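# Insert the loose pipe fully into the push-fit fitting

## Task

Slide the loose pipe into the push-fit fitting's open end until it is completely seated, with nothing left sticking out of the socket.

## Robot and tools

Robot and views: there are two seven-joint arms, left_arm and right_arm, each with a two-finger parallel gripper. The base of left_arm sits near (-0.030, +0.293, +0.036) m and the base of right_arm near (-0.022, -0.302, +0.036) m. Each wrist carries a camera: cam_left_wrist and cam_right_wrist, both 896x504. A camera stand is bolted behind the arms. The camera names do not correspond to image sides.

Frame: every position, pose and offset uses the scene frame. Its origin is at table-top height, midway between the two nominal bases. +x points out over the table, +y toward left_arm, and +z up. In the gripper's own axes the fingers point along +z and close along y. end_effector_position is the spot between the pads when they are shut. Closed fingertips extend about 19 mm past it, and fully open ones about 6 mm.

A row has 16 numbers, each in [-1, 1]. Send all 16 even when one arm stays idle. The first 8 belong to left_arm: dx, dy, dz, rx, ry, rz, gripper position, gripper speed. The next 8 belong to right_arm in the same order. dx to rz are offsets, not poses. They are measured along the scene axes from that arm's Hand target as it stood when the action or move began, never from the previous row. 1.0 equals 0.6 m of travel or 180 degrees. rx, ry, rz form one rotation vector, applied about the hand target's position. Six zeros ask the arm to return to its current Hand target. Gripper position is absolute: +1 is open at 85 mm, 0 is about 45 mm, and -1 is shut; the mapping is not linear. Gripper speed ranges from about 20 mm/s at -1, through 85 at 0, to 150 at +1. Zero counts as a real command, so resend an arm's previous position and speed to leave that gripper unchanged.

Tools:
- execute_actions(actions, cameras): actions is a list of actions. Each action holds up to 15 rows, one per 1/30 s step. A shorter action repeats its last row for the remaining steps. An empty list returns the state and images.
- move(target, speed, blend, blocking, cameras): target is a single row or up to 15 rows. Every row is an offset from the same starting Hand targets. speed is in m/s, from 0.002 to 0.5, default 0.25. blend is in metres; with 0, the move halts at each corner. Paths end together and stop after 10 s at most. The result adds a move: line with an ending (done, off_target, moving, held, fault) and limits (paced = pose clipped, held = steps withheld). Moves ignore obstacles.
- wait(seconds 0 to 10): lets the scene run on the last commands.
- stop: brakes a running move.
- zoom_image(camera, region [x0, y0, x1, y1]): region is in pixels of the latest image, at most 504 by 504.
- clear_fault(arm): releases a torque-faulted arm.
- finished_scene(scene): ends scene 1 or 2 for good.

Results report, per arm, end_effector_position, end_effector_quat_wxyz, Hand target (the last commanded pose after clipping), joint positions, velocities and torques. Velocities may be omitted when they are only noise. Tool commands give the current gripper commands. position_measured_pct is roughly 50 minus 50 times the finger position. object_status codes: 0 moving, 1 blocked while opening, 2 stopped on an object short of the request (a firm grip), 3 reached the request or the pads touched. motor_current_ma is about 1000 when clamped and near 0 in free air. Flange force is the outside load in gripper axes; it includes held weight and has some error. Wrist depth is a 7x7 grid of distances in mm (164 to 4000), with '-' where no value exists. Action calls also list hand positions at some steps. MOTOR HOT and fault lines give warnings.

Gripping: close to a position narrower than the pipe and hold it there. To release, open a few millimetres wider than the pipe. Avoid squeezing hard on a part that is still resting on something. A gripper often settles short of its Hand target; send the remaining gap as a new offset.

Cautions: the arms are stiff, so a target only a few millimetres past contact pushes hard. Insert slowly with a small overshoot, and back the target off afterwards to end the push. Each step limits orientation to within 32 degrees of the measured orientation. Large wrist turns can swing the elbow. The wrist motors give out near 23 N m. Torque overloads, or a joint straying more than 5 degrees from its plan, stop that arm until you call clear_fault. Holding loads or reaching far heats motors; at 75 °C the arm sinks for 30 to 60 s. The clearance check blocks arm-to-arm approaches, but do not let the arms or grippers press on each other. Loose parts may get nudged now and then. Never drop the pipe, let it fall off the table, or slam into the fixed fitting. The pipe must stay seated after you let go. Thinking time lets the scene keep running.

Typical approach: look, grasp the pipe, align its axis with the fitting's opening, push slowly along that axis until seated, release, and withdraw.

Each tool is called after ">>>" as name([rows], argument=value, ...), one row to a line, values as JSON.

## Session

>>> execute_actions(actions=[])

Scene clock: 0.00 s.
left_arm: end_effector_position=(+0.2422, +0.5730, +0.2315) position_measured_pct=0.0 object_status=3 motor_current_ma=0 end_effector_quat_wxyz=(+0.021, +0.836, -0.481, +0.261) | right_arm: end_effector_position=(+0.8342, -0.5152, +0.2731) position_measured_pct=0.0 object_status=3 motor_current_ma=0 end_effector_quat_wxyz=(+0.192, +0.576, -0.407, +0.682)
Joint positions: left_arm=[-1.136 0.397 -0.162 1.902 0.63 1.128 2.01] | right_arm=[-0.186 1.302 0.461 0.923 1.598 0.873 2.034]
Joint velocities: within noise
Joint torques (N m): no reading
Flange force (N): no reading
Wrist depth (mm): cam_left_wrist=[575 550 527 508 489 471 454 / 546 520 501 485 462 449 434 / 516 496 478 461 439 431 417 / 493 477 459 444 428 400 401 / 473 456 441 427 413 398 384 / 453 436 422 410 397 385 367 / 432 417 406 393 382 371 359] | cam_right_wrist=[2652 2987 2809 2521 2310 2092 1956 / 2621 2921 2908 2570 2326 2139 1950 / 2255 2821 2973 2663 2385 2195 1962 / 2210 2833 2973 2729 2465 2210 2009 / 2167 2663 2921 2706 2465 2248 2046 / 2118 2706 2973 2798 2531 1736 1467 / 2318 2631 3014 2821 2610 1567 1438]
Hand target: left_arm +0.2422, +0.5730, +0.2315; +0.021, +0.836, -0.481, +0.261 | right_arm +0.8342, -0.5152, +0.2731; +0.192, +0.576, -0.407, +0.682
Tool commands: left_gripper/position=+1.0 left_gripper/speed=+1.0 right_gripper/position=+1.0 right_gripper/speed=+1.0

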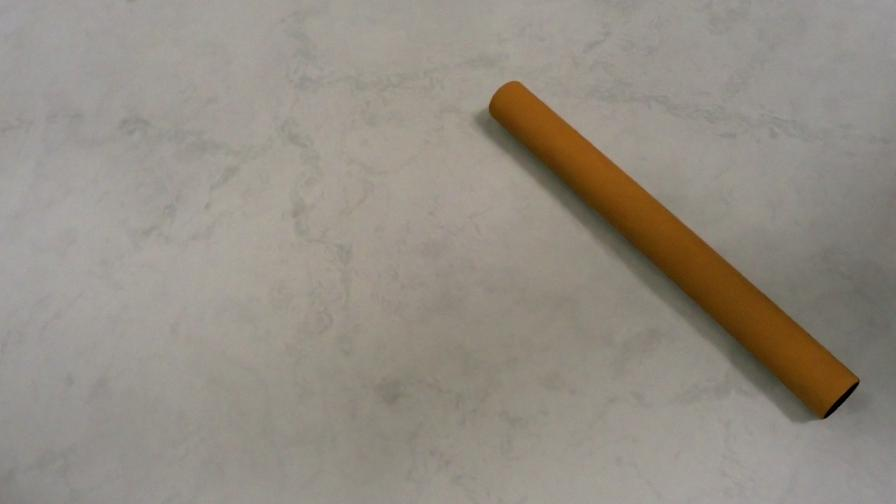

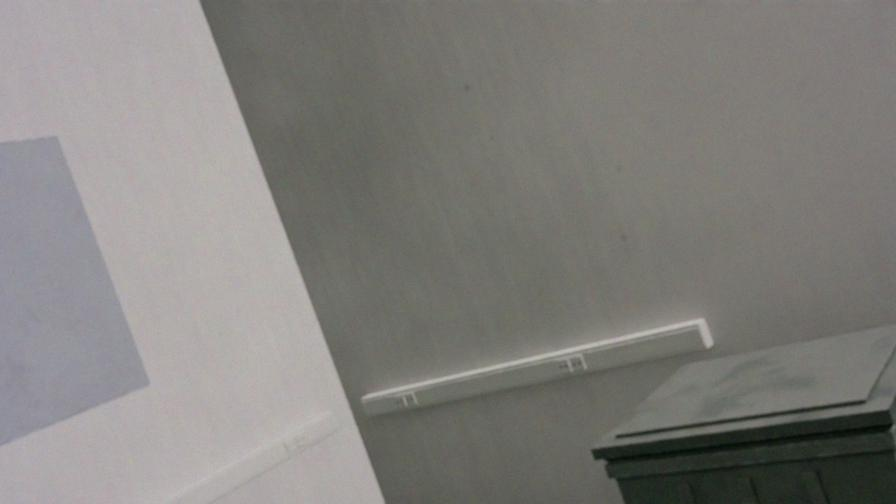

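>>> move(target=[0.1018, -0.2995, -0.1185, 0.0069, 0.1228, 0.2166, 0.1, 1.0, -0.8328, 0.3820, 0.2948, 0.3316, 0.3785, 0.0848, 0.4, 1.0], speed=0.3, cameras=["all"])

Scene clock: 6.63 s.
left_arm: end_effector_position=(+0.3033, +0.3933, +0.1604) position_measured_pct=45.0 object_status=3 motor_current_ma=0 end_effector_quat_wxyz=(+0.015, +0.982, -0.167, +0.086) | right_arm: end_effector_position=(+0.3345, -0.2860, +0.4500) position_measured_pct=29.9 object_status=3 motor_current_ma=0 end_effector_quat_wxyz=(+0.001, +0.902, -0.431, +0.000)
Joint positions: left_arm=[-0.275 0.304 -0.242 2.22 0.4 0.544 3.532] | right_arm=[-0.104 0.099 0.059 1.402 -0.004 1.641 3.712]
Joint torques (N m): left_arm=[1.48 -10.13 0.5 -6.44 -0.02 -0.08 -0.32] | right_arm=[-2.51 -9.45 1.68 -10.98 0.07 -0.09 0.01]
Flange force (N): left_arm=[-5.9 0.7 -2.5] | right_arm=[-3.2 8.7 7.0]
Wrist depth (mm): cam_left_wrist=[332 332 332 332 332 334 335 / 328 327 327 328 328 329 330 / 322 323 323 324 324 325 325 / 317 318 318 301 319 320 320 / 312 313 313 297 314 315 315 / 308 309 309 309 310 310 310 / 304 304 305 303 307 307 307] | cam_right_wrist=[590 588 592 590 594 596 594 / 591 589 593 592 593 598 594 / 588 593 591 596 593 593 593 / 591 590 590 595 594 595 597 / 590 590 590 592 593 595 597 / 589 590 590 592 596 591 596 / 588 589 592 593 595 594 595]
Hand target: left_arm +0.3033, +0.3933, +0.1604; +0.015, +0.982, -0.167, +0.086 | right_arm +0.3345, -0.2860, +0.4500; +0.001, +0.902, -0.431, +0.000
Off the commanded pose: left_arm 0.000 m, 0 deg | right_arm 0.000 m, 0 deg.
move: done

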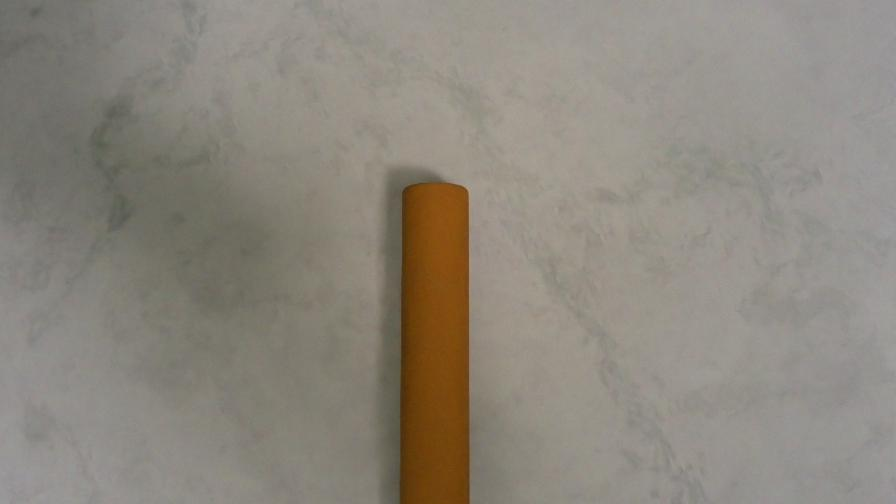

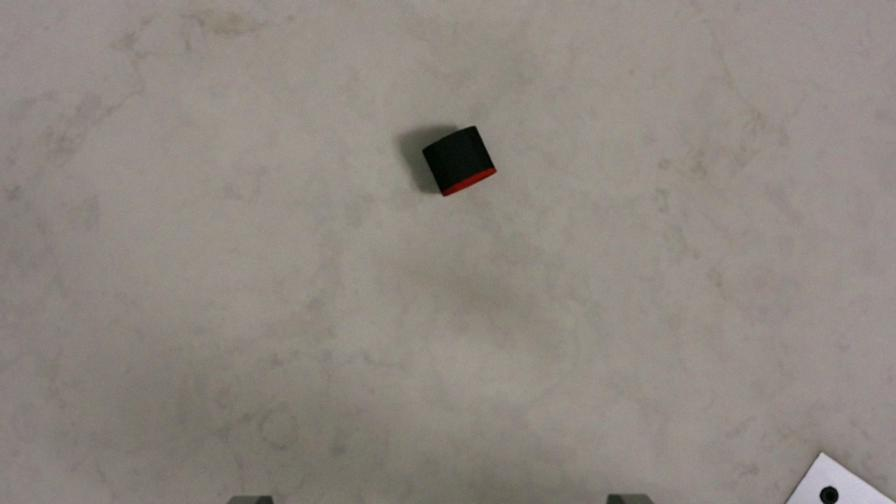

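>>> zoom_image(camera="cam_right_wrist", region=[390, 100, 530, 220])

Scaled by 3.600 from the camera's 896x504 image, which has a finer 1280x720 frame.

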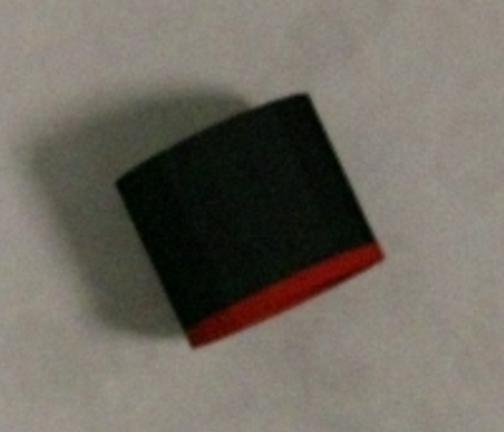

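>>> move(target=[-0.0105, 0.0137, -0.1472, -0.0146, -0.0420, 0, 0.1, 1.0, 0.1682, -0.1880, -0.5015, -0.0902, 0.0714, -0.8566, 0.4, 1.0], speed=0.45, cameras=["all"])

Scene clock: 15.03 s.
left_arm: end_effector_position=(+0.2970, +0.4016, +0.0721) position_measured_pct=45.0 object_status=3 motor_current_ma=0 end_effector_quat_wxyz=(+0.026, +0.974, -0.165, +0.155) | right_arm: end_effector_position=(+0.4355, -0.3988, +0.1491) position_measured_pct=29.9 object_status=3 motor_current_ma=0 end_effector_quat_wxyz=(-0.127, +0.226, +0.965, +0.029)
Joint positions: left_arm=[-1.02 0.632 0.548 2.435 0.928 -0.076 2.844] | right_arm=[-0.015 0.802 0.503 1.439 -0.404 1.27 1.624]
Joint torques (N m): left_arm=[1.6 -10.48 3.46 -2.6 -0.42 0.4 -0.32] | right_arm=[-2.4 -18.08 4.82 -8.09 0.03 0.71 0.02]
Flange force (N): left_arm=no reading | right_arm=[7.5 -5.6 2.5]
Wrist depth (mm): cam_left_wrist=[260 260 260 261 261 261 261 / 253 253 253 252 253 253 253 / 246 246 246 229 246 246 247 / 239 239 240 220 240 240 240 / 234 234 235 215 235 235 235 / 228 229 227 209 227 227 229 / 222 223 223 203 222 223 222] | cam_right_wrist=[335 335 335 334 335 335 335 / 327 327 327 327 327 327 327 / 320 320 319 321 320 320 320 / 311 313 313 313 313 313 313 / 306 306 307 306 307 306 306 / 299 300 298 263 299 300 299 / 293 294 292 291 293 292 293]
Hand target: left_arm +0.2970, +0.4016, +0.0721; +0.026, +0.974, -0.165, +0.155 | right_arm +0.4355, -0.3988, +0.1491; -0.127, +0.226, +0.965, +0.029
Off the commanded pose: left_arm 0.000 m, 0 deg | right_arm 0.000 m, 0 deg.
move: done

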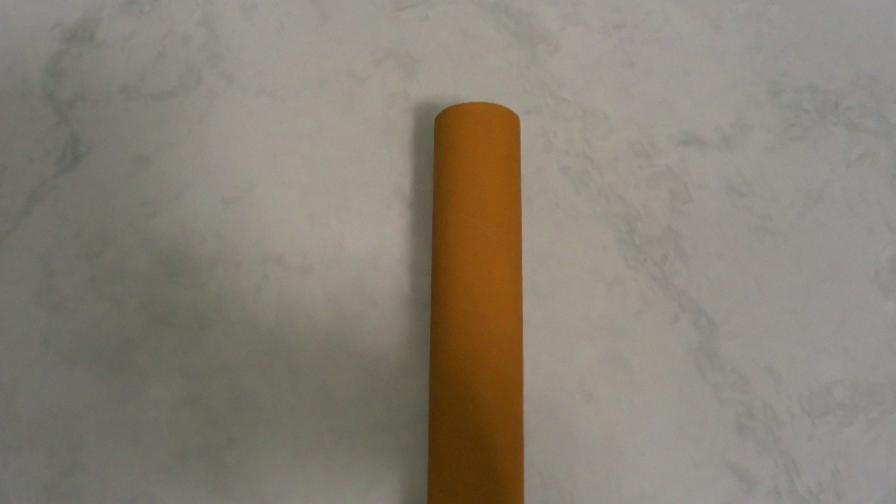

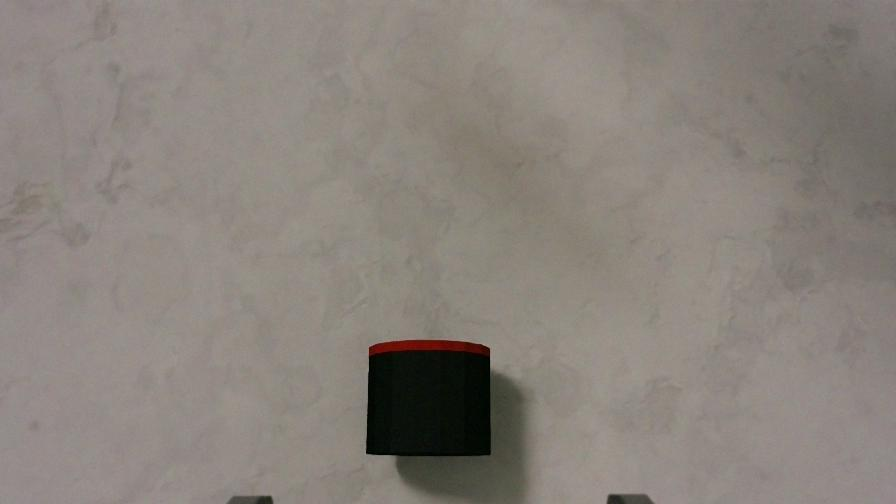

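>>> move(target=[0.0200, -0.0175, -0.0603, 0, 0, -0.0041, 0.1, 1.0, -0.0565, 0.0195, -0.1850, 0, 0, 0, 0.4, 1.0], speed=0.1, cameras=["all"])

Scene clock: 17.90 s.
left_arm: end_effector_position=(+0.3090, +0.3911, +0.0359) position_measured_pct=45.0 object_status=3 motor_current_ma=0 end_effector_quat_wxyz=(+0.027, +0.973, -0.171, +0.155) | right_arm: end_effector_position=(+0.4016, -0.3871, +0.0381) position_measured_pct=29.9 object_status=3 motor_current_ma=0 end_effector_quat_wxyz=(-0.127, +0.226, +0.965, +0.029)
Joint positions: left_arm=[-1.036 0.824 0.665 2.43 0.855 -0.286 2.908] | right_arm=[-0.007 0.922 0.433 1.642 -0.489 0.96 1.708]
Joint torques (N m): left_arm=[1.52 -11.58 4.56 -1.38 -0.59 0.36 -0.31] | right_arm=[-2.35 -17.87 4.86 -6.1 0.06 0.71 0.02]
Flange force (N): left_arm=[-2.2 -2.0 -8.4] | right_arm=[7.8 -5.8 1.3]
Wrist depth (mm): cam_left_wrist=[219 219 217 218 218 219 219 / 213 211 213 190 213 213 213 / 207 207 207 185 207 207 207 / 201 202 201 180 201 202 202 / 195 196 196 175 197 196 196 / 191 191 193 171 193 191 191 / 186 188 188 167 188 188 187] | cam_right_wrist=[213 212 212 213 212 212 212 / 208 208 207 206 207 207 207 / 203 203 203 203 203 203 202 / 199 199 198 199 197 198 198 / 193 194 194 194 194 194 194 / 190 190 190 190 190 189 190 / 186 185 187 187 186 186 186]
Hand target: left_arm +0.3090, +0.3911, +0.0359; +0.027, +0.973, -0.171, +0.155 | right_arm +0.4015, -0.3871, +0.0381; -0.127, +0.226, +0.965, +0.029
Off the commanded pose: left_arm 0.000 m, 0 deg | right_arm 0.000 m, 0 deg.
move: done

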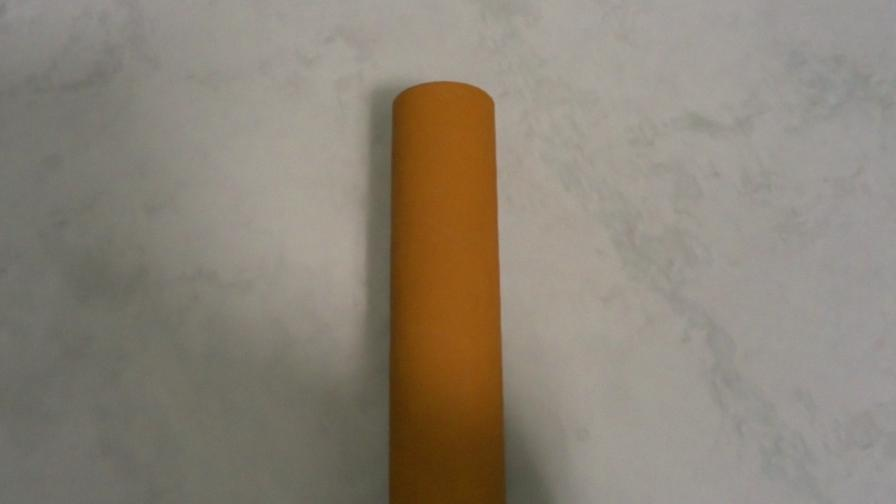

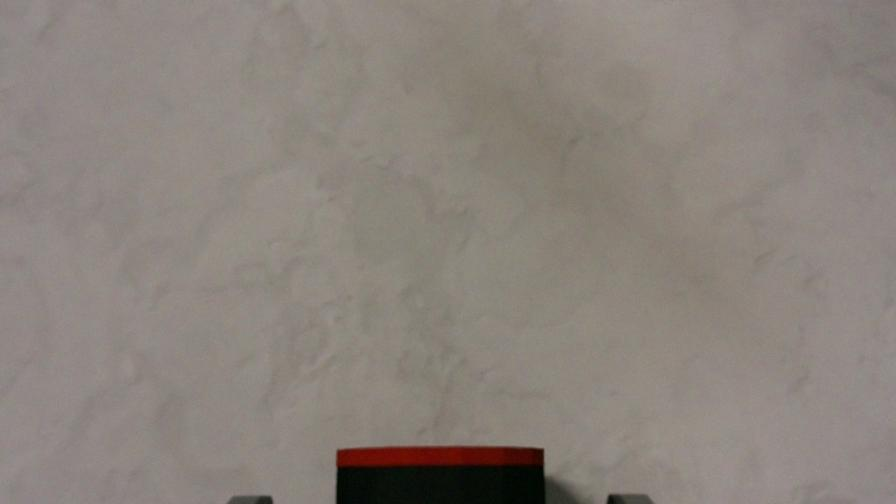

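>>> move(target=[0.0067, 0.0002, -0.0190, 0, 0, 0, 0.1, 1.0, -0.0047, 0.0023, -0.0193, 0, 0, 0, 0.4, 1.0], speed=0.04, cameras=["all"])

Scene clock: 19.27 s.
left_arm: end_effector_position=(+0.3130, +0.3912, +0.0245) position_measured_pct=45.0 object_status=3 motor_current_ma=0 end_effector_quat_wxyz=(+0.027, +0.973, -0.171, +0.155) | right_arm: end_effector_position=(+0.3987, -0.3857, +0.0265) position_measured_pct=29.9 object_status=3 motor_current_ma=0 end_effector_quat_wxyz=(-0.127, +0.226, +0.965, +0.029)
Joint positions: left_arm=[-1.034 0.875 0.673 2.42 0.832 -0.328 2.919] | right_arm=[-0.005 0.939 0.423 1.655 -0.499 0.93 1.716]
Joint torques (N m): left_arm=[1.5 -11.88 4.77 -1.03 -0.65 0.35 -0.36] | right_arm=[-2.45 -17.98 4.71 -5.85 0 0.73 0.01]
Flange force (N): left_arm=[-1.9 -2.1 -8.3] | right_arm=[7.6 -6.1 1.2]
Wrist depth (mm): cam_left_wrist=[206 205 205 205 205 205 207 / 200 201 200 177 201 200 200 / 194 195 195 172 195 195 195 / 190 190 188 168 190 188 190 / 185 185 185 169 185 185 185 / 180 180 180 - 180 180 180 / 175 175 177 - 175 177 176] | cam_right_wrist=[200 200 200 199 199 199 199 / 194 195 195 195 195 195 195 / 191 191 191 191 191 190 190 / 187 186 187 187 187 186 186 / 183 183 182 183 182 182 182 / 179 179 178 179 179 179 178 / 175 175 175 175 175 175 175]
Hand target: left_arm +0.3130, +0.3912, +0.0245; +0.027, +0.973, -0.171, +0.155 | right_arm +0.3987, -0.3857, +0.0265; -0.127, +0.226, +0.965, +0.029
Off the commanded pose: left_arm 0.000 m, 0 deg | right_arm 0.000 m, 0 deg.
move: done

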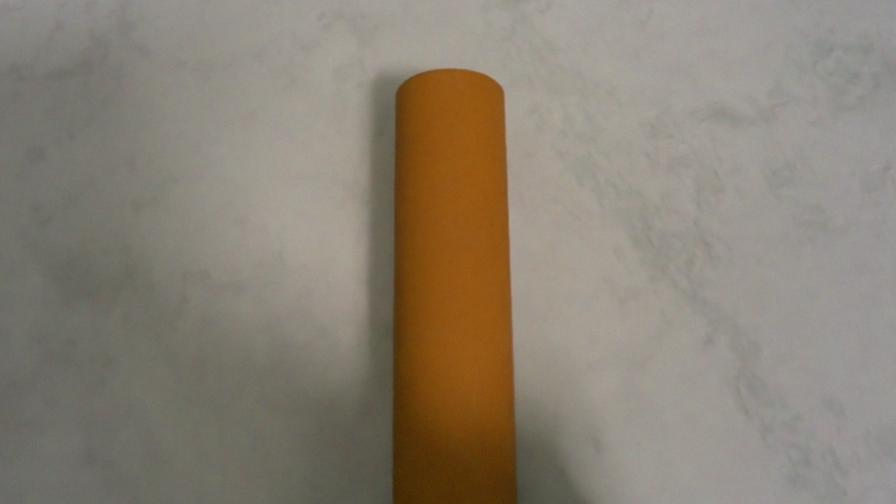

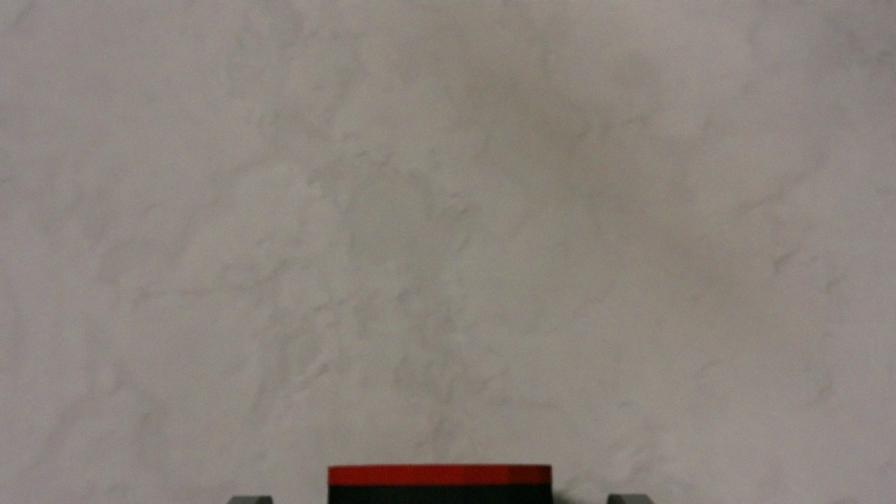

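>>> execute_actions([
  [[0,0,0,0,0,0,-1.0,-1.0,0,0,0,0,0,0,-1.0,-1.0]],
  [[0,0,0,0,0,0,-1.0,-1.0,0,0,0,0,0,0,-1.0,-1.0]],
  [[0,0,0,0,0,0,-1.0,-1.0,0,0,0,0,0,0,-1.0,-1.0]],
  [[0,0,0,0,0,0,-1.0,-1.0,0,0,0,0,0,0,-1.0,-1.0]],
])

>>> wait(seconds=0.4, cameras=["all"])

Scene clock: 21.73 s.
left_arm: end_effector_position=(+0.3130, +0.3912, +0.0245) position_measured_pct=76.6 object_status=2 motor_current_ma=1000 end_effector_quat_wxyz=(+0.027, +0.973, -0.171, +0.155) | right_arm: end_effector_position=(+0.3987, -0.3857, +0.0265) position_measured_pct=56.7 object_status=2 motor_current_ma=1000 end_effector_quat_wxyz=(-0.127, +0.226, +0.965, +0.029)
Joint positions: left_arm=[-1.034 0.875 0.673 2.42 0.832 -0.328 2.919] | right_arm=[-0.004 0.939 0.423 1.655 -0.499 0.93 1.716]
Joint torques (N m): left_arm=[2.75 -6.39 2.83 -3.05 -0.65 0 -0.33] | right_arm=[-3.08 -12.82 2.8 -5.15 -0.56 -0.37 -0.01]
Wrist depth (mm): cam_left_wrist=[206 205 205 205 205 205 206 / 201 201 200 178 201 201 201 / 194 195 195 172 195 195 195 / 190 190 190 168 190 189 190 / 185 185 184 169 185 185 185 / 180 180 180 - 180 180 180 / 176 176 177 - 176 177 176] | cam_right_wrist=[200 200 200 200 198 200 200 / 194 196 196 195 195 195 195 / 191 191 191 191 191 189 190 / 187 186 187 186 187 186 186 / 183 183 183 183 183 182 183 / 179 179 178 179 179 179 179 / 175 175 175 175 175 175 175]
Hand target: left_arm +0.3130, +0.3912, +0.0245; +0.027, +0.973, -0.171, +0.155 | right_arm +0.3987, -0.3857, +0.0265; -0.127, +0.226, +0.965, +0.029
Off the commanded pose: left_arm 0.000 m, 0 deg | right_arm 0.000 m, 0 deg.
Step readings (end_effector_position of left_arm | right_arm):
0: (+0.3130, +0.3912, +0.0245) | (+0.3987, -0.3857, +0.0265)
1: (+0.3130, +0.3912, +0.0245) | (+0.3987, -0.3857, +0.0265)
2: (+0.3130, +0.3912, +0.0245) | (+0.3987, -0.3857, +0.0265)
4: (+0.3130, +0.3912, +0.0245) | (+0.3987, -0.3857, +0.0265)
8: (+0.3130, +0.3912, +0.0245) | (+0.3987, -0.3857, +0.0265)
15: (+0.3130, +0.3912, +0.0245) | (+0.3987, -0.3857, +0.0265)
16: (+0.3130, +0.3912, +0.0245) | (+0.3987, -0.3857, +0.0265)
17: (+0.3130, +0.3912, +0.0245) | (+0.3987, -0.3857, +0.0265)
19: (+0.3130, +0.3912, +0.0245) | (+0.3987, -0.3857, +0.0265)
23: (+0.3130, +0.3912, +0.0245) | (+0.3987, -0.3857, +0.0265)
30: (+0.3130, +0.3912, +0.0245) | (+0.3987, -0.3857, +0.0265)
31: (+0.3130, +0.3912, +0.0245) | (+0.3987, -0.3857, +0.0265)
32: (+0.3130, +0.3912, +0.0245) | (+0.3987, -0.3857, +0.0265)
34: (+0.3130, +0.3912, +0.0245) | (+0.3987, -0.3857, +0.0265)
38: (+0.3130, +0.3912, +0.0245) | (+0.3987, -0.3857, +0.0265)
45: (+0.3130, +0.3912, +0.0245) | (+0.3987, -0.3857, +0.0265)
46: (+0.3130, +0.3912, +0.0245) | (+0.3987, -0.3857, +0.0265)
47: (+0.3130, +0.3912, +0.0245) | (+0.3987, -0.3857, +0.0265)
49: (+0.3130, +0.3912, +0.0245) | (+0.3987, -0.3857, +0.0265)
53: (+0.3130, +0.3912, +0.0245) | (+0.3987, -0.3857, +0.0265)
60: (+0.3130, +0.3912, +0.0245) | (+0.3987, -0.3857, +0.0265)

Scene clock: 22.13 s.
left_arm: end_effector_position=(+0.3130, +0.3912, +0.0245) position_measured_pct=76.6 object_status=2 motor_current_ma=1000 end_effector_quat_wxyz=(+0.027, +0.973, -0.171, +0.155) | right_arm: end_effector_position=(+0.3987, -0.3857, +0.0265) position_measured_pct=56.7 object_status=2 motor_current_ma=1000 end_effector_quat_wxyz=(-0.127, +0.226, +0.965, +0.029)
Joint positions: left_arm=[-1.034 0.875 0.673 2.42 0.832 -0.328 2.919] | right_arm=[-0.004 0.939 0.423 1.655 -0.499 0.93 1.716]
Joint torques (N m): left_arm=[2.76 -6.4 2.86 -3.11 -0.64 0.03 -0.33] | right_arm=[-3.1 -12.81 2.87 -5.09 -0.57 -0.41 -0.01]
Flange force (N): left_arm=[-1.6 -1.0 -33.2] | right_arm=[11.3 -7.8 -11.8]
Wrist depth (mm): cam_left_wrist=[206 205 205 205 205 205 206 / 201 200 201 178 201 201 200 / 194 195 195 172 195 195 195 / 190 190 190 168 190 189 190 / 185 185 184 169 185 185 185 / 180 180 180 - 180 180 180 / 176 176 177 - 176 177 176] | cam_right_wrist=[200 200 200 200 199 200 199 / 194 195 195 195 195 195 195 / 191 191 191 191 191 190 191 / 187 186 187 187 187 187 186 / 183 183 183 183 182 183 182 / 179 179 178 179 179 179 179 / 175 175 175 175 175 175 175]
Hand target: left_arm +0.3130, +0.3912, +0.0245; +0.027, +0.973, -0.171, +0.155 | right_arm +0.3987, -0.3857, +0.0265; -0.127, +0.226, +0.965, +0.029
Tool commands: left_gripper/position=-1.0 left_gripper/speed=-1.0 right_gripper/position=-1.0 right_gripper/speed=-1.0
Off the commanded pose: left_arm 0.000 m, 0 deg | right_arm 0.000 m, 0 deg.
wait: 0.40 s; at rest by 0.17 s

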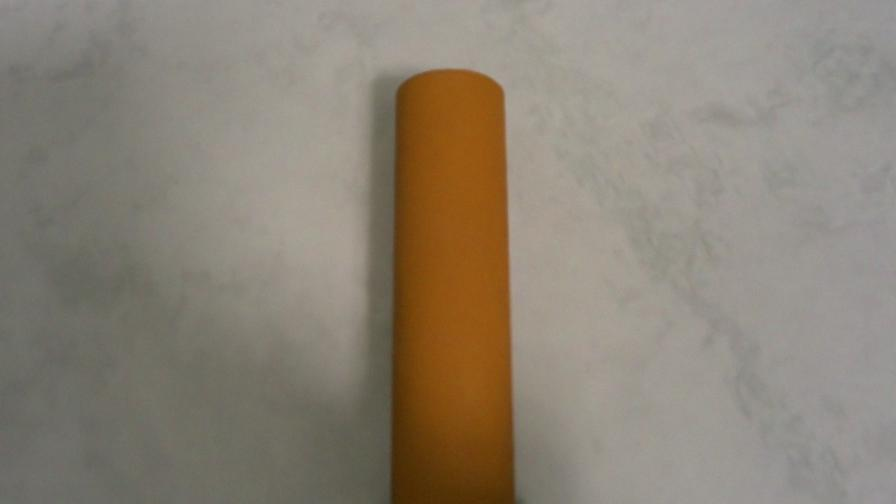

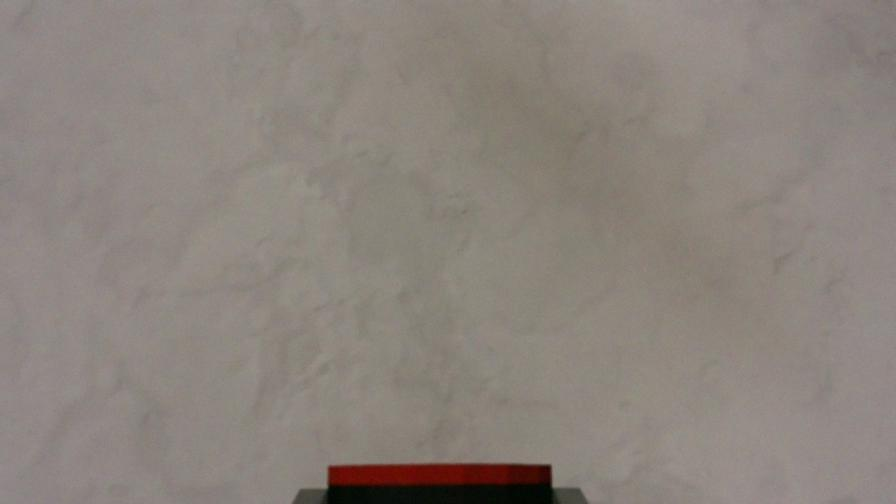

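>>> move([
  [0, 0, 0.12, 0, 0, 0, -1.0, -1.0, 0, 0, 0.12, 0, 0, 0, -1.0, -1.0],
  [0.1612, -0.4712, 0.1430, 0.1525, -0.2174, -0.3682, -1.0, -1.0, 0.0355, 0.5262, 0.1342, 0, 0, -0.3533, -1.0, -1.0],
], speed=[0.12, 0.3], blend=[0.02, 0], cameras=["all"])

Scene clock: 26.87 s.
left_arm: end_effector_position=(+0.4097, +0.1085, +0.1103) position_measured_pct=76.6 object_status=2 motor_current_ma=1000 end_effector_quat_wxyz=(+0.165, -0.602, +0.688, -0.370) | right_arm: end_effector_position=(+0.4201, -0.0700, +0.1070) position_measured_pct=56.7 object_status=2 motor_current_ma=1000 end_effector_quat_wxyz=(-0.093, +0.701, +0.701, +0.092)
Joint positions: left_arm=[-0.279 0.965 0.811 2.543 0.342 -1.075 2.677] | right_arm=[-0.698 0.761 0.596 1.777 -0.928 0.852 0.368]
Joint torques (N m): left_arm=[1.55 -13.01 5.73 -1.28 -1.85 -1.63 -0.29] | right_arm=[-2.36 -16.72 5.08 -7.53 -0.62 0.21 0]
Flange force (N): left_arm=[-4.0 -3.7 -5.1] | right_arm=[-8.1 -6.7 1.1]
Wrist depth (mm): cam_left_wrist=[651 504 413 347 305 268 239 / 613 483 407 179 291 262 235 / 596 466 403 172 282 256 231 / 569 454 391 168 277 253 225 / 545 437 379 169 270 247 222 / 521 422 370 - 262 239 216 / 500 408 359 - 255 234 212] | cam_right_wrist=[287 287 285 168 287 287 286 / 281 280 278 165 281 281 281 / 274 274 273 272 274 275 273 / 269 269 269 269 269 269 269 / 264 263 263 263 264 263 263 / 258 258 258 257 258 258 258 / 251 252 253 253 253 251 252]
Hand target: left_arm +0.4097, +0.1085, +0.1103; +0.165, -0.602, +0.688, -0.370 | right_arm +0.4200, -0.0700, +0.1070; -0.093, +0.701, +0.701, +0.092
Off the commanded pose: left_arm 0.000 m, 0 deg | right_arm 0.000 m, 0 deg.
move: done

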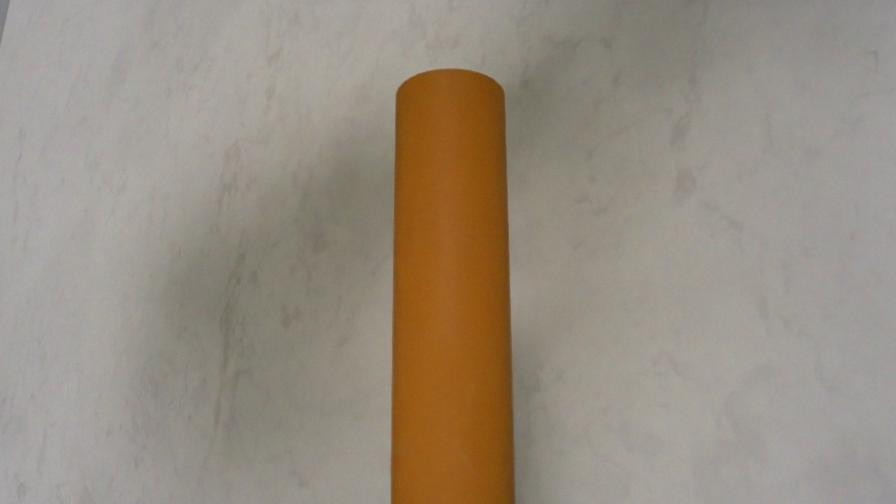

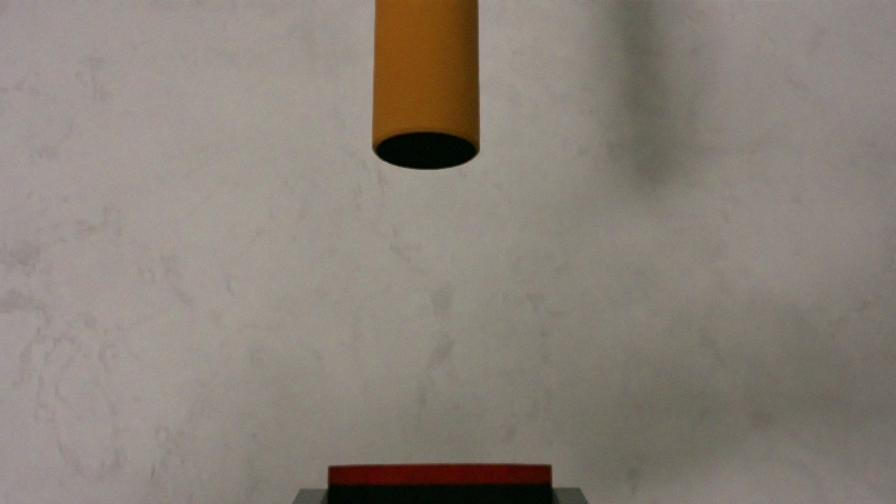

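>>> move(target=[0.0048, -0.08, 0.0017, 0, 0, 0, -1.0, -1.0, 0, 0, 0, 0, 0, 0, -1.0, -1.0], speed=0.08, cameras=["all"])

>>> zoom_image(camera="cam_right_wrist", region=[300, 230, 580, 504])

>>> zoom_image(camera="cam_left_wrist", region=[340, 0, 560, 220])

Scene clock: 28.73 s.
left_arm: end_effector_position=(+0.4126, +0.0605, +0.1113) position_measured_pct=76.6 object_status=2 motor_current_ma=1000 end_effector_quat_wxyz=(+0.165, -0.602, +0.688, -0.370) | right_arm: end_effector_position=(+0.4200, -0.0700, +0.1070) position_measured_pct=56.7 object_status=2 motor_current_ma=1000 end_effector_quat_wxyz=(-0.093, +0.701, +0.701, +0.092)
Joint positions: left_arm=[-0.126 0.96 0.833 2.469 0.476 -1.086 2.69] | right_arm=[-0.698 0.761 0.596 1.777 -0.928 0.852 0.368]
Joint torques (N m): left_arm=[1.43 -13.69 5.83 -1.97 -1.83 -1.64 -0.3] | right_arm=[-2.44 -16.76 5.11 -7.6 -0.63 0.23 -0.04]
Flange force (N): left_arm=[-3.6 -3.3 -4.7] | right_arm=[-8.5 -6.9 1.3]
Wrist depth (mm): cam_left_wrist=[658 512 - 202 290 268 239 / 613 484 417 178 290 262 235 / 597 466 403 172 282 256 230 / 573 455 391 168 277 254 225 / 548 440 380 169 270 247 223 / 525 425 372 - 262 239 216 / 504 412 361 - 255 235 213] | cam_right_wrist=[287 287 285 168 287 286 287 / 280 281 280 167 281 281 280 / 274 275 275 - 274 274 273 / 269 269 269 - 269 269 269 / 263 262 263 - 263 263 263 / 257 257 256 255 256 258 257 / 251 251 253 253 253 251 252]
Hand target: left_arm +0.4126, +0.0605, +0.1113; +0.165, -0.602, +0.688, -0.370 | right_arm +0.4200, -0.0700, +0.1070; -0.093, +0.701, +0.701, +0.092
Off the commanded pose: left_arm 0.000 m, 0 deg | right_arm 0.000 m, 0 deg.
move: done

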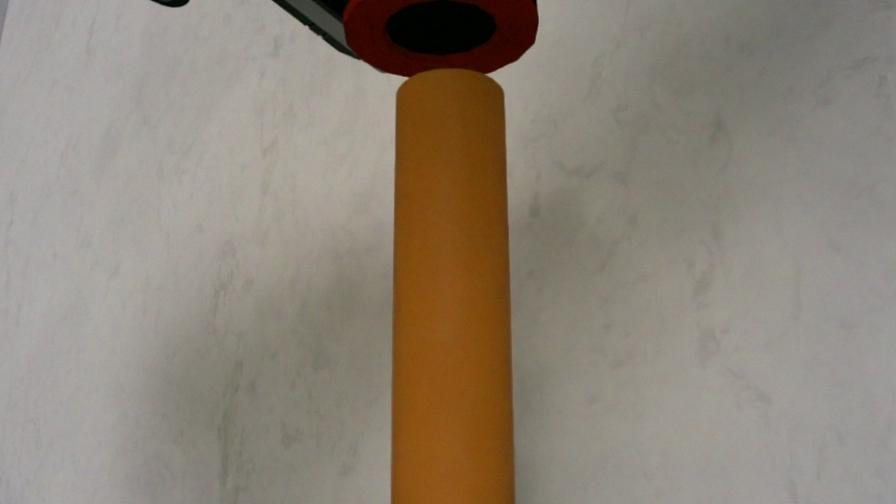

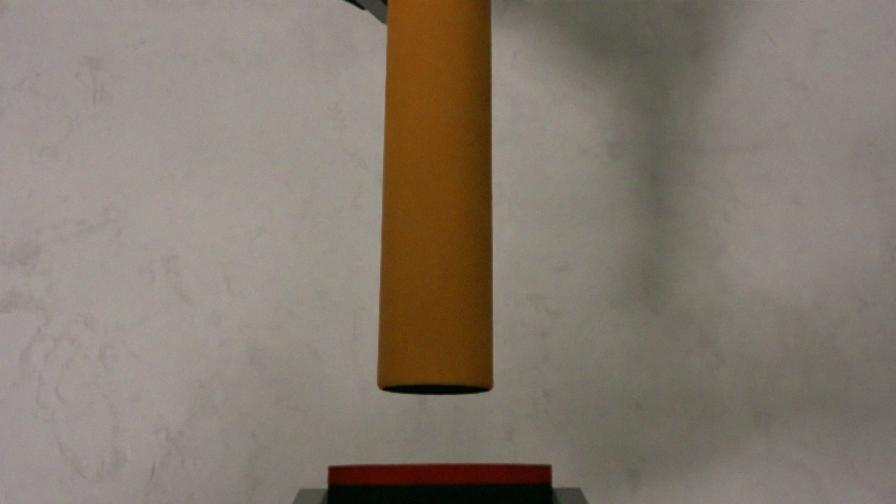

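Scaled by 1.800 from the camera's 896x504 image, which has a finer 1280x720 frame.

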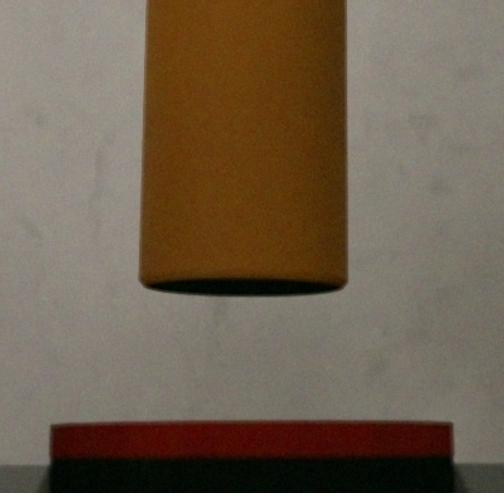

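Scaled by 2.291 from the camera's 896x504 image, which has a finer 1280x720 frame.

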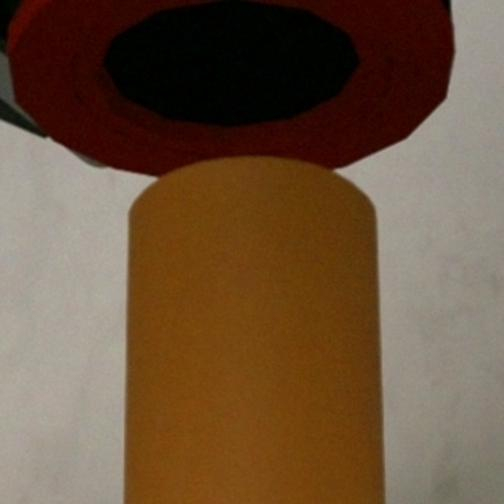

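>>> move(target=[0.00153, -0.015, 0.00307, 0, 0, 0, -1.0, -1.0, 0, 0, 0, 0, 0, 0, -1.0, -1.0], speed=0.03, cameras=["all"])

>>> zoom_image(camera="cam_right_wrist", region=[300, 324, 580, 504])

>>> zoom_image(camera="cam_left_wrist", region=[340, 0, 560, 220])

Scene clock: 30.67 s.
left_arm: end_effector_position=(+0.4135, +0.0515, +0.1132) position_measured_pct=76.6 object_status=2 motor_current_ma=1000 end_effector_quat_wxyz=(+0.165, -0.602, +0.688, -0.370) | right_arm: end_effector_position=(+0.4200, -0.0700, +0.1070) position_measured_pct=56.7 object_status=2 motor_current_ma=1000 end_effector_quat_wxyz=(-0.093, +0.701, +0.701, +0.092)
Joint positions: left_arm=[-0.102 0.953 0.838 2.451 0.504 -1.079 2.688] | right_arm=[-0.698 0.761 0.596 1.777 -0.928 0.852 0.368]
Joint torques (N m): left_arm=[1.54 -13.76 5.8 -2.21 -1.87 -1.63 -0.28] | right_arm=[-2.49 -16.69 5.01 -7.5 -0.63 0.25 0.01]
Flange force (N): left_arm=[-3.8 -3.5 -5.0] | right_arm=[-8.3 -6.6 1.0]
Wrist depth (mm): cam_left_wrist=[- 198 190 180 182 270 240 / 617 487 - 178 287 264 236 / 608 469 407 173 284 258 232 / 575 458 394 169 279 255 227 / 551 442 383 169 272 249 224 / 530 428 375 - 264 242 219 / 509 414 364 - 257 237 214] | cam_right_wrist=[287 285 284 168 286 286 287 / 280 281 281 - 281 281 281 / 275 274 275 - 275 275 273 / 268 269 268 - 269 269 269 / 263 263 263 - 264 263 263 / 258 258 257 - 258 257 258 / 252 251 251 251 251 252 251]
Hand target: left_arm +0.4135, +0.0515, +0.1132; +0.165, -0.602, +0.688, -0.370 | right_arm +0.4200, -0.0700, +0.1070; -0.093, +0.701, +0.701, +0.092
Off the commanded pose: left_arm 0.000 m, 0 deg | right_arm 0.000 m, 0 deg.
move: done

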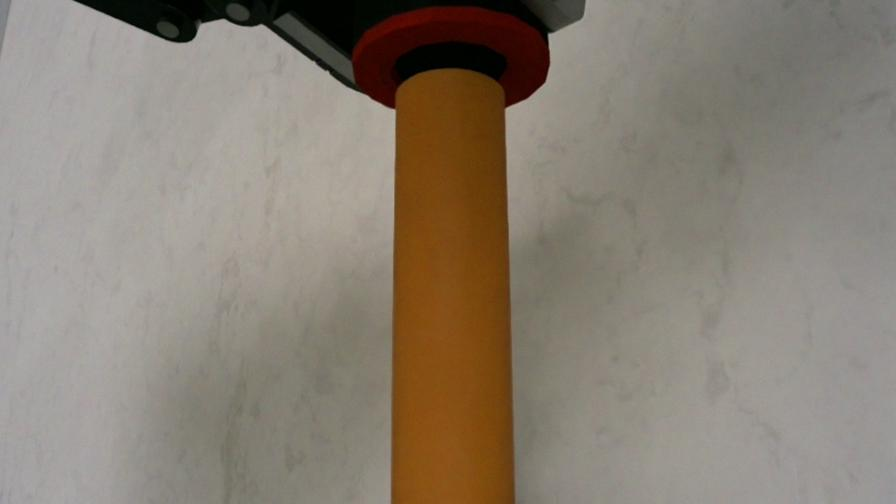

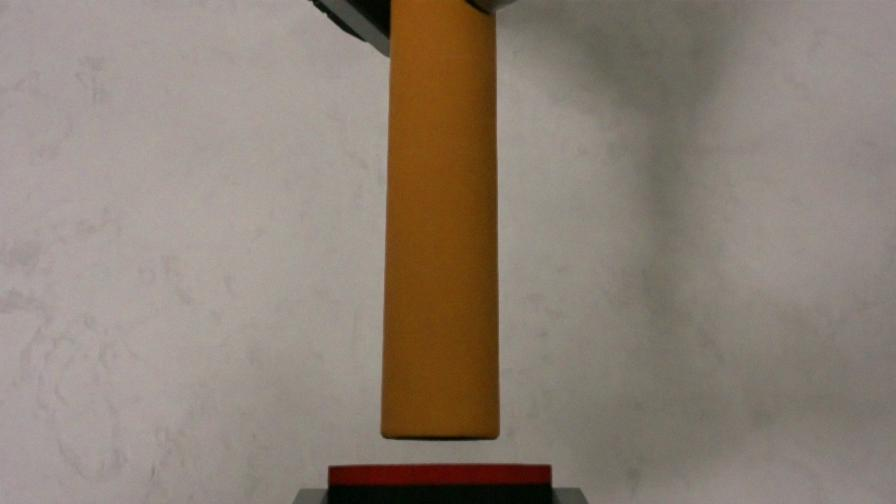

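Scaled by 1.800 from the camera's 896x504 image, which has a finer 1280x720 frame.

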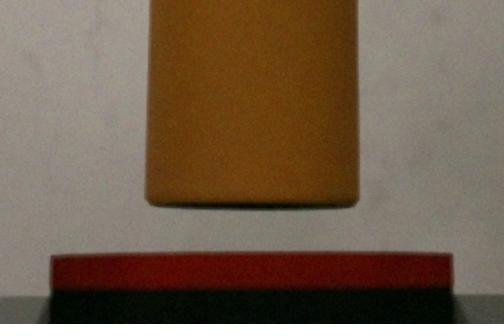

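Scaled by 2.291 from the camera's 896x504 image, which has a finer 1280x720 frame.

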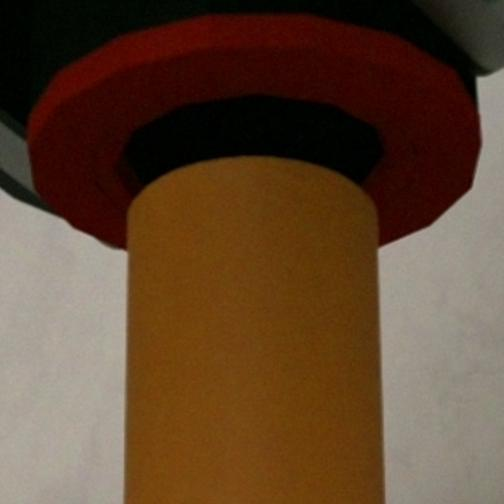

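>>> move(target=[0, -0.02, -0.00025, 0, 0, 0, -1.0, -1.0, 0, 0, 0, 0, 0, 0, -1.0, -1.0], speed=0.02)

>>> move(target=[0, -0.00833, 0, 0, 0, 0, -1.0, -1.0, 0, 0, 0, 0, 0, 0, -1.0, -1.0], speed=0.015, cameras=["all"])

Scene clock: 32.07 s.
left_arm: end_effector_position=(+0.4136, +0.0395, +0.1130) position_measured_pct=76.6 object_status=2 motor_current_ma=1000 end_effector_quat_wxyz=(+0.165, -0.602, +0.688, -0.370) | right_arm: end_effector_position=(+0.4200, -0.0701, +0.1070) position_measured_pct=56.7 object_status=2 motor_current_ma=1000 end_effector_quat_wxyz=(-0.093, +0.701, +0.701, +0.092)
Joint positions: left_arm=[-0.066 0.954 0.841 2.431 0.534 -1.081 2.688] | right_arm=[-0.698 0.761 0.596 1.777 -0.928 0.852 0.368]
Joint torques (N m): left_arm=[5.02 -13.55 9.33 -2.4 -3.65 -0.28 -0.37] | right_arm=[-5.21 -18.05 2.35 -9.69 -2.29 0.59 0]
Flange force (N): left_arm=[-10.4 -3.8 -6.0] | right_arm=[-14.9 -7.6 -0.9]
Wrist depth (mm): cam_left_wrist=[187 183 185 171 171 270 240 / 601 491 181 176 282 264 236 / 610 469 406 173 284 258 232 / 575 458 393 169 279 255 227 / 551 442 381 169 271 249 224 / 529 428 374 - 264 242 219 / 508 414 364 - 257 237 214] | cam_right_wrist=[284 284 173 167 286 286 287 / 280 280 279 166 281 281 280 / 273 273 274 - 274 274 273 / 268 268 268 - 268 268 268 / 262 263 263 - 263 263 263 / 257 257 257 - 258 258 258 / 251 251 252 - 253 251 252]
Hand target: left_arm +0.4135, +0.0395, +0.1130; +0.165, -0.602, +0.688, -0.370 | right_arm +0.4200, -0.0700, +0.1070; -0.093, +0.701, +0.701, +0.092
Off the commanded pose: left_arm 0.000 m, 0 deg | right_arm 0.000 m, 0 deg.
move: done

Scene clock: 32.77 s.
left_arm: end_effector_position=(+0.4135, +0.0345, +0.1130) position_measured_pct=76.6 object_status=2 motor_current_ma=1000 end_effector_quat_wxyz=(+0.165, -0.602, +0.688, -0.369) | right_arm: end_effector_position=(+0.4201, -0.0702, +0.1070) position_measured_pct=56.7 object_status=2 motor_current_ma=1000 end_effector_quat_wxyz=(-0.093, +0.701, +0.701, +0.092)
Joint positions: left_arm=[-0.052 0.955 0.843 2.422 0.546 -1.081 2.688] | right_arm=[-0.697 0.761 0.596 1.777 -0.928 0.852 0.368]
Joint torques (N m): left_arm=[11.43 -15.72 17.2 -7.56 -8.39 0.51 0.06] | right_arm=[-14.19 -18.58 -6.64 -11.21 -5.45 3.67 0.07]
Flange force (N): left_arm=[-26.7 2.4 -12.5] | right_arm=[-31.3 -2.9 -8.4]
Wrist depth (mm): cam_left_wrist=[185 180 187 170 169 266 240 / 604 474 184 175 281 264 236 / 611 471 407 172 283 258 232 / 577 460 394 168 279 255 227 / 554 444 384 - 272 249 224 / 530 429 375 - 264 242 218 / 510 415 365 - 257 237 214] | cam_right_wrist=[283 282 172 - 284 286 286 / 279 279 278 - 278 280 280 / 273 274 274 - 273 274 273 / 268 267 269 - 268 268 269 / 262 262 262 - 262 264 262 / 256 257 257 - 258 257 258 / 250 250 252 - 252 251 252]
Hand target: left_arm +0.4135, +0.0345, +0.1130; +0.165, -0.602, +0.688, -0.370 | right_arm +0.4200, -0.0700, +0.1070; -0.093, +0.701, +0.701, +0.092
Off the commanded pose: left_arm 0.000 m, 0 deg | right_arm 0.000 m, 0 deg.
move: done

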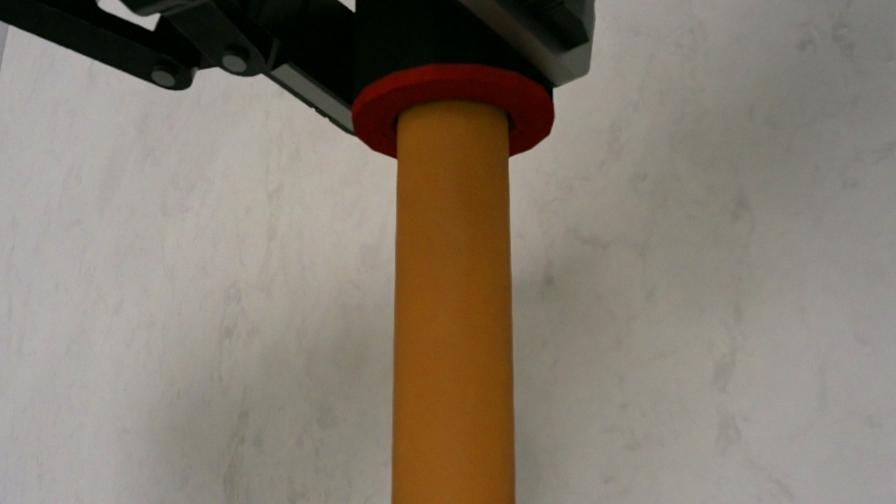

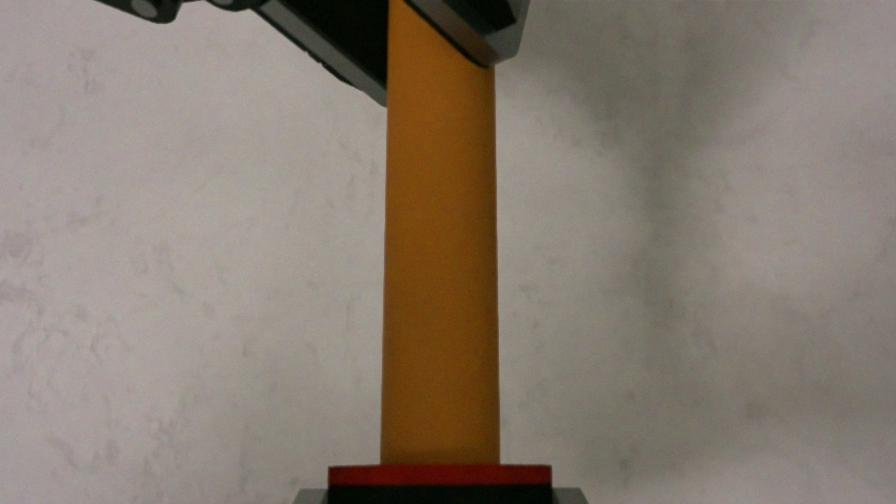

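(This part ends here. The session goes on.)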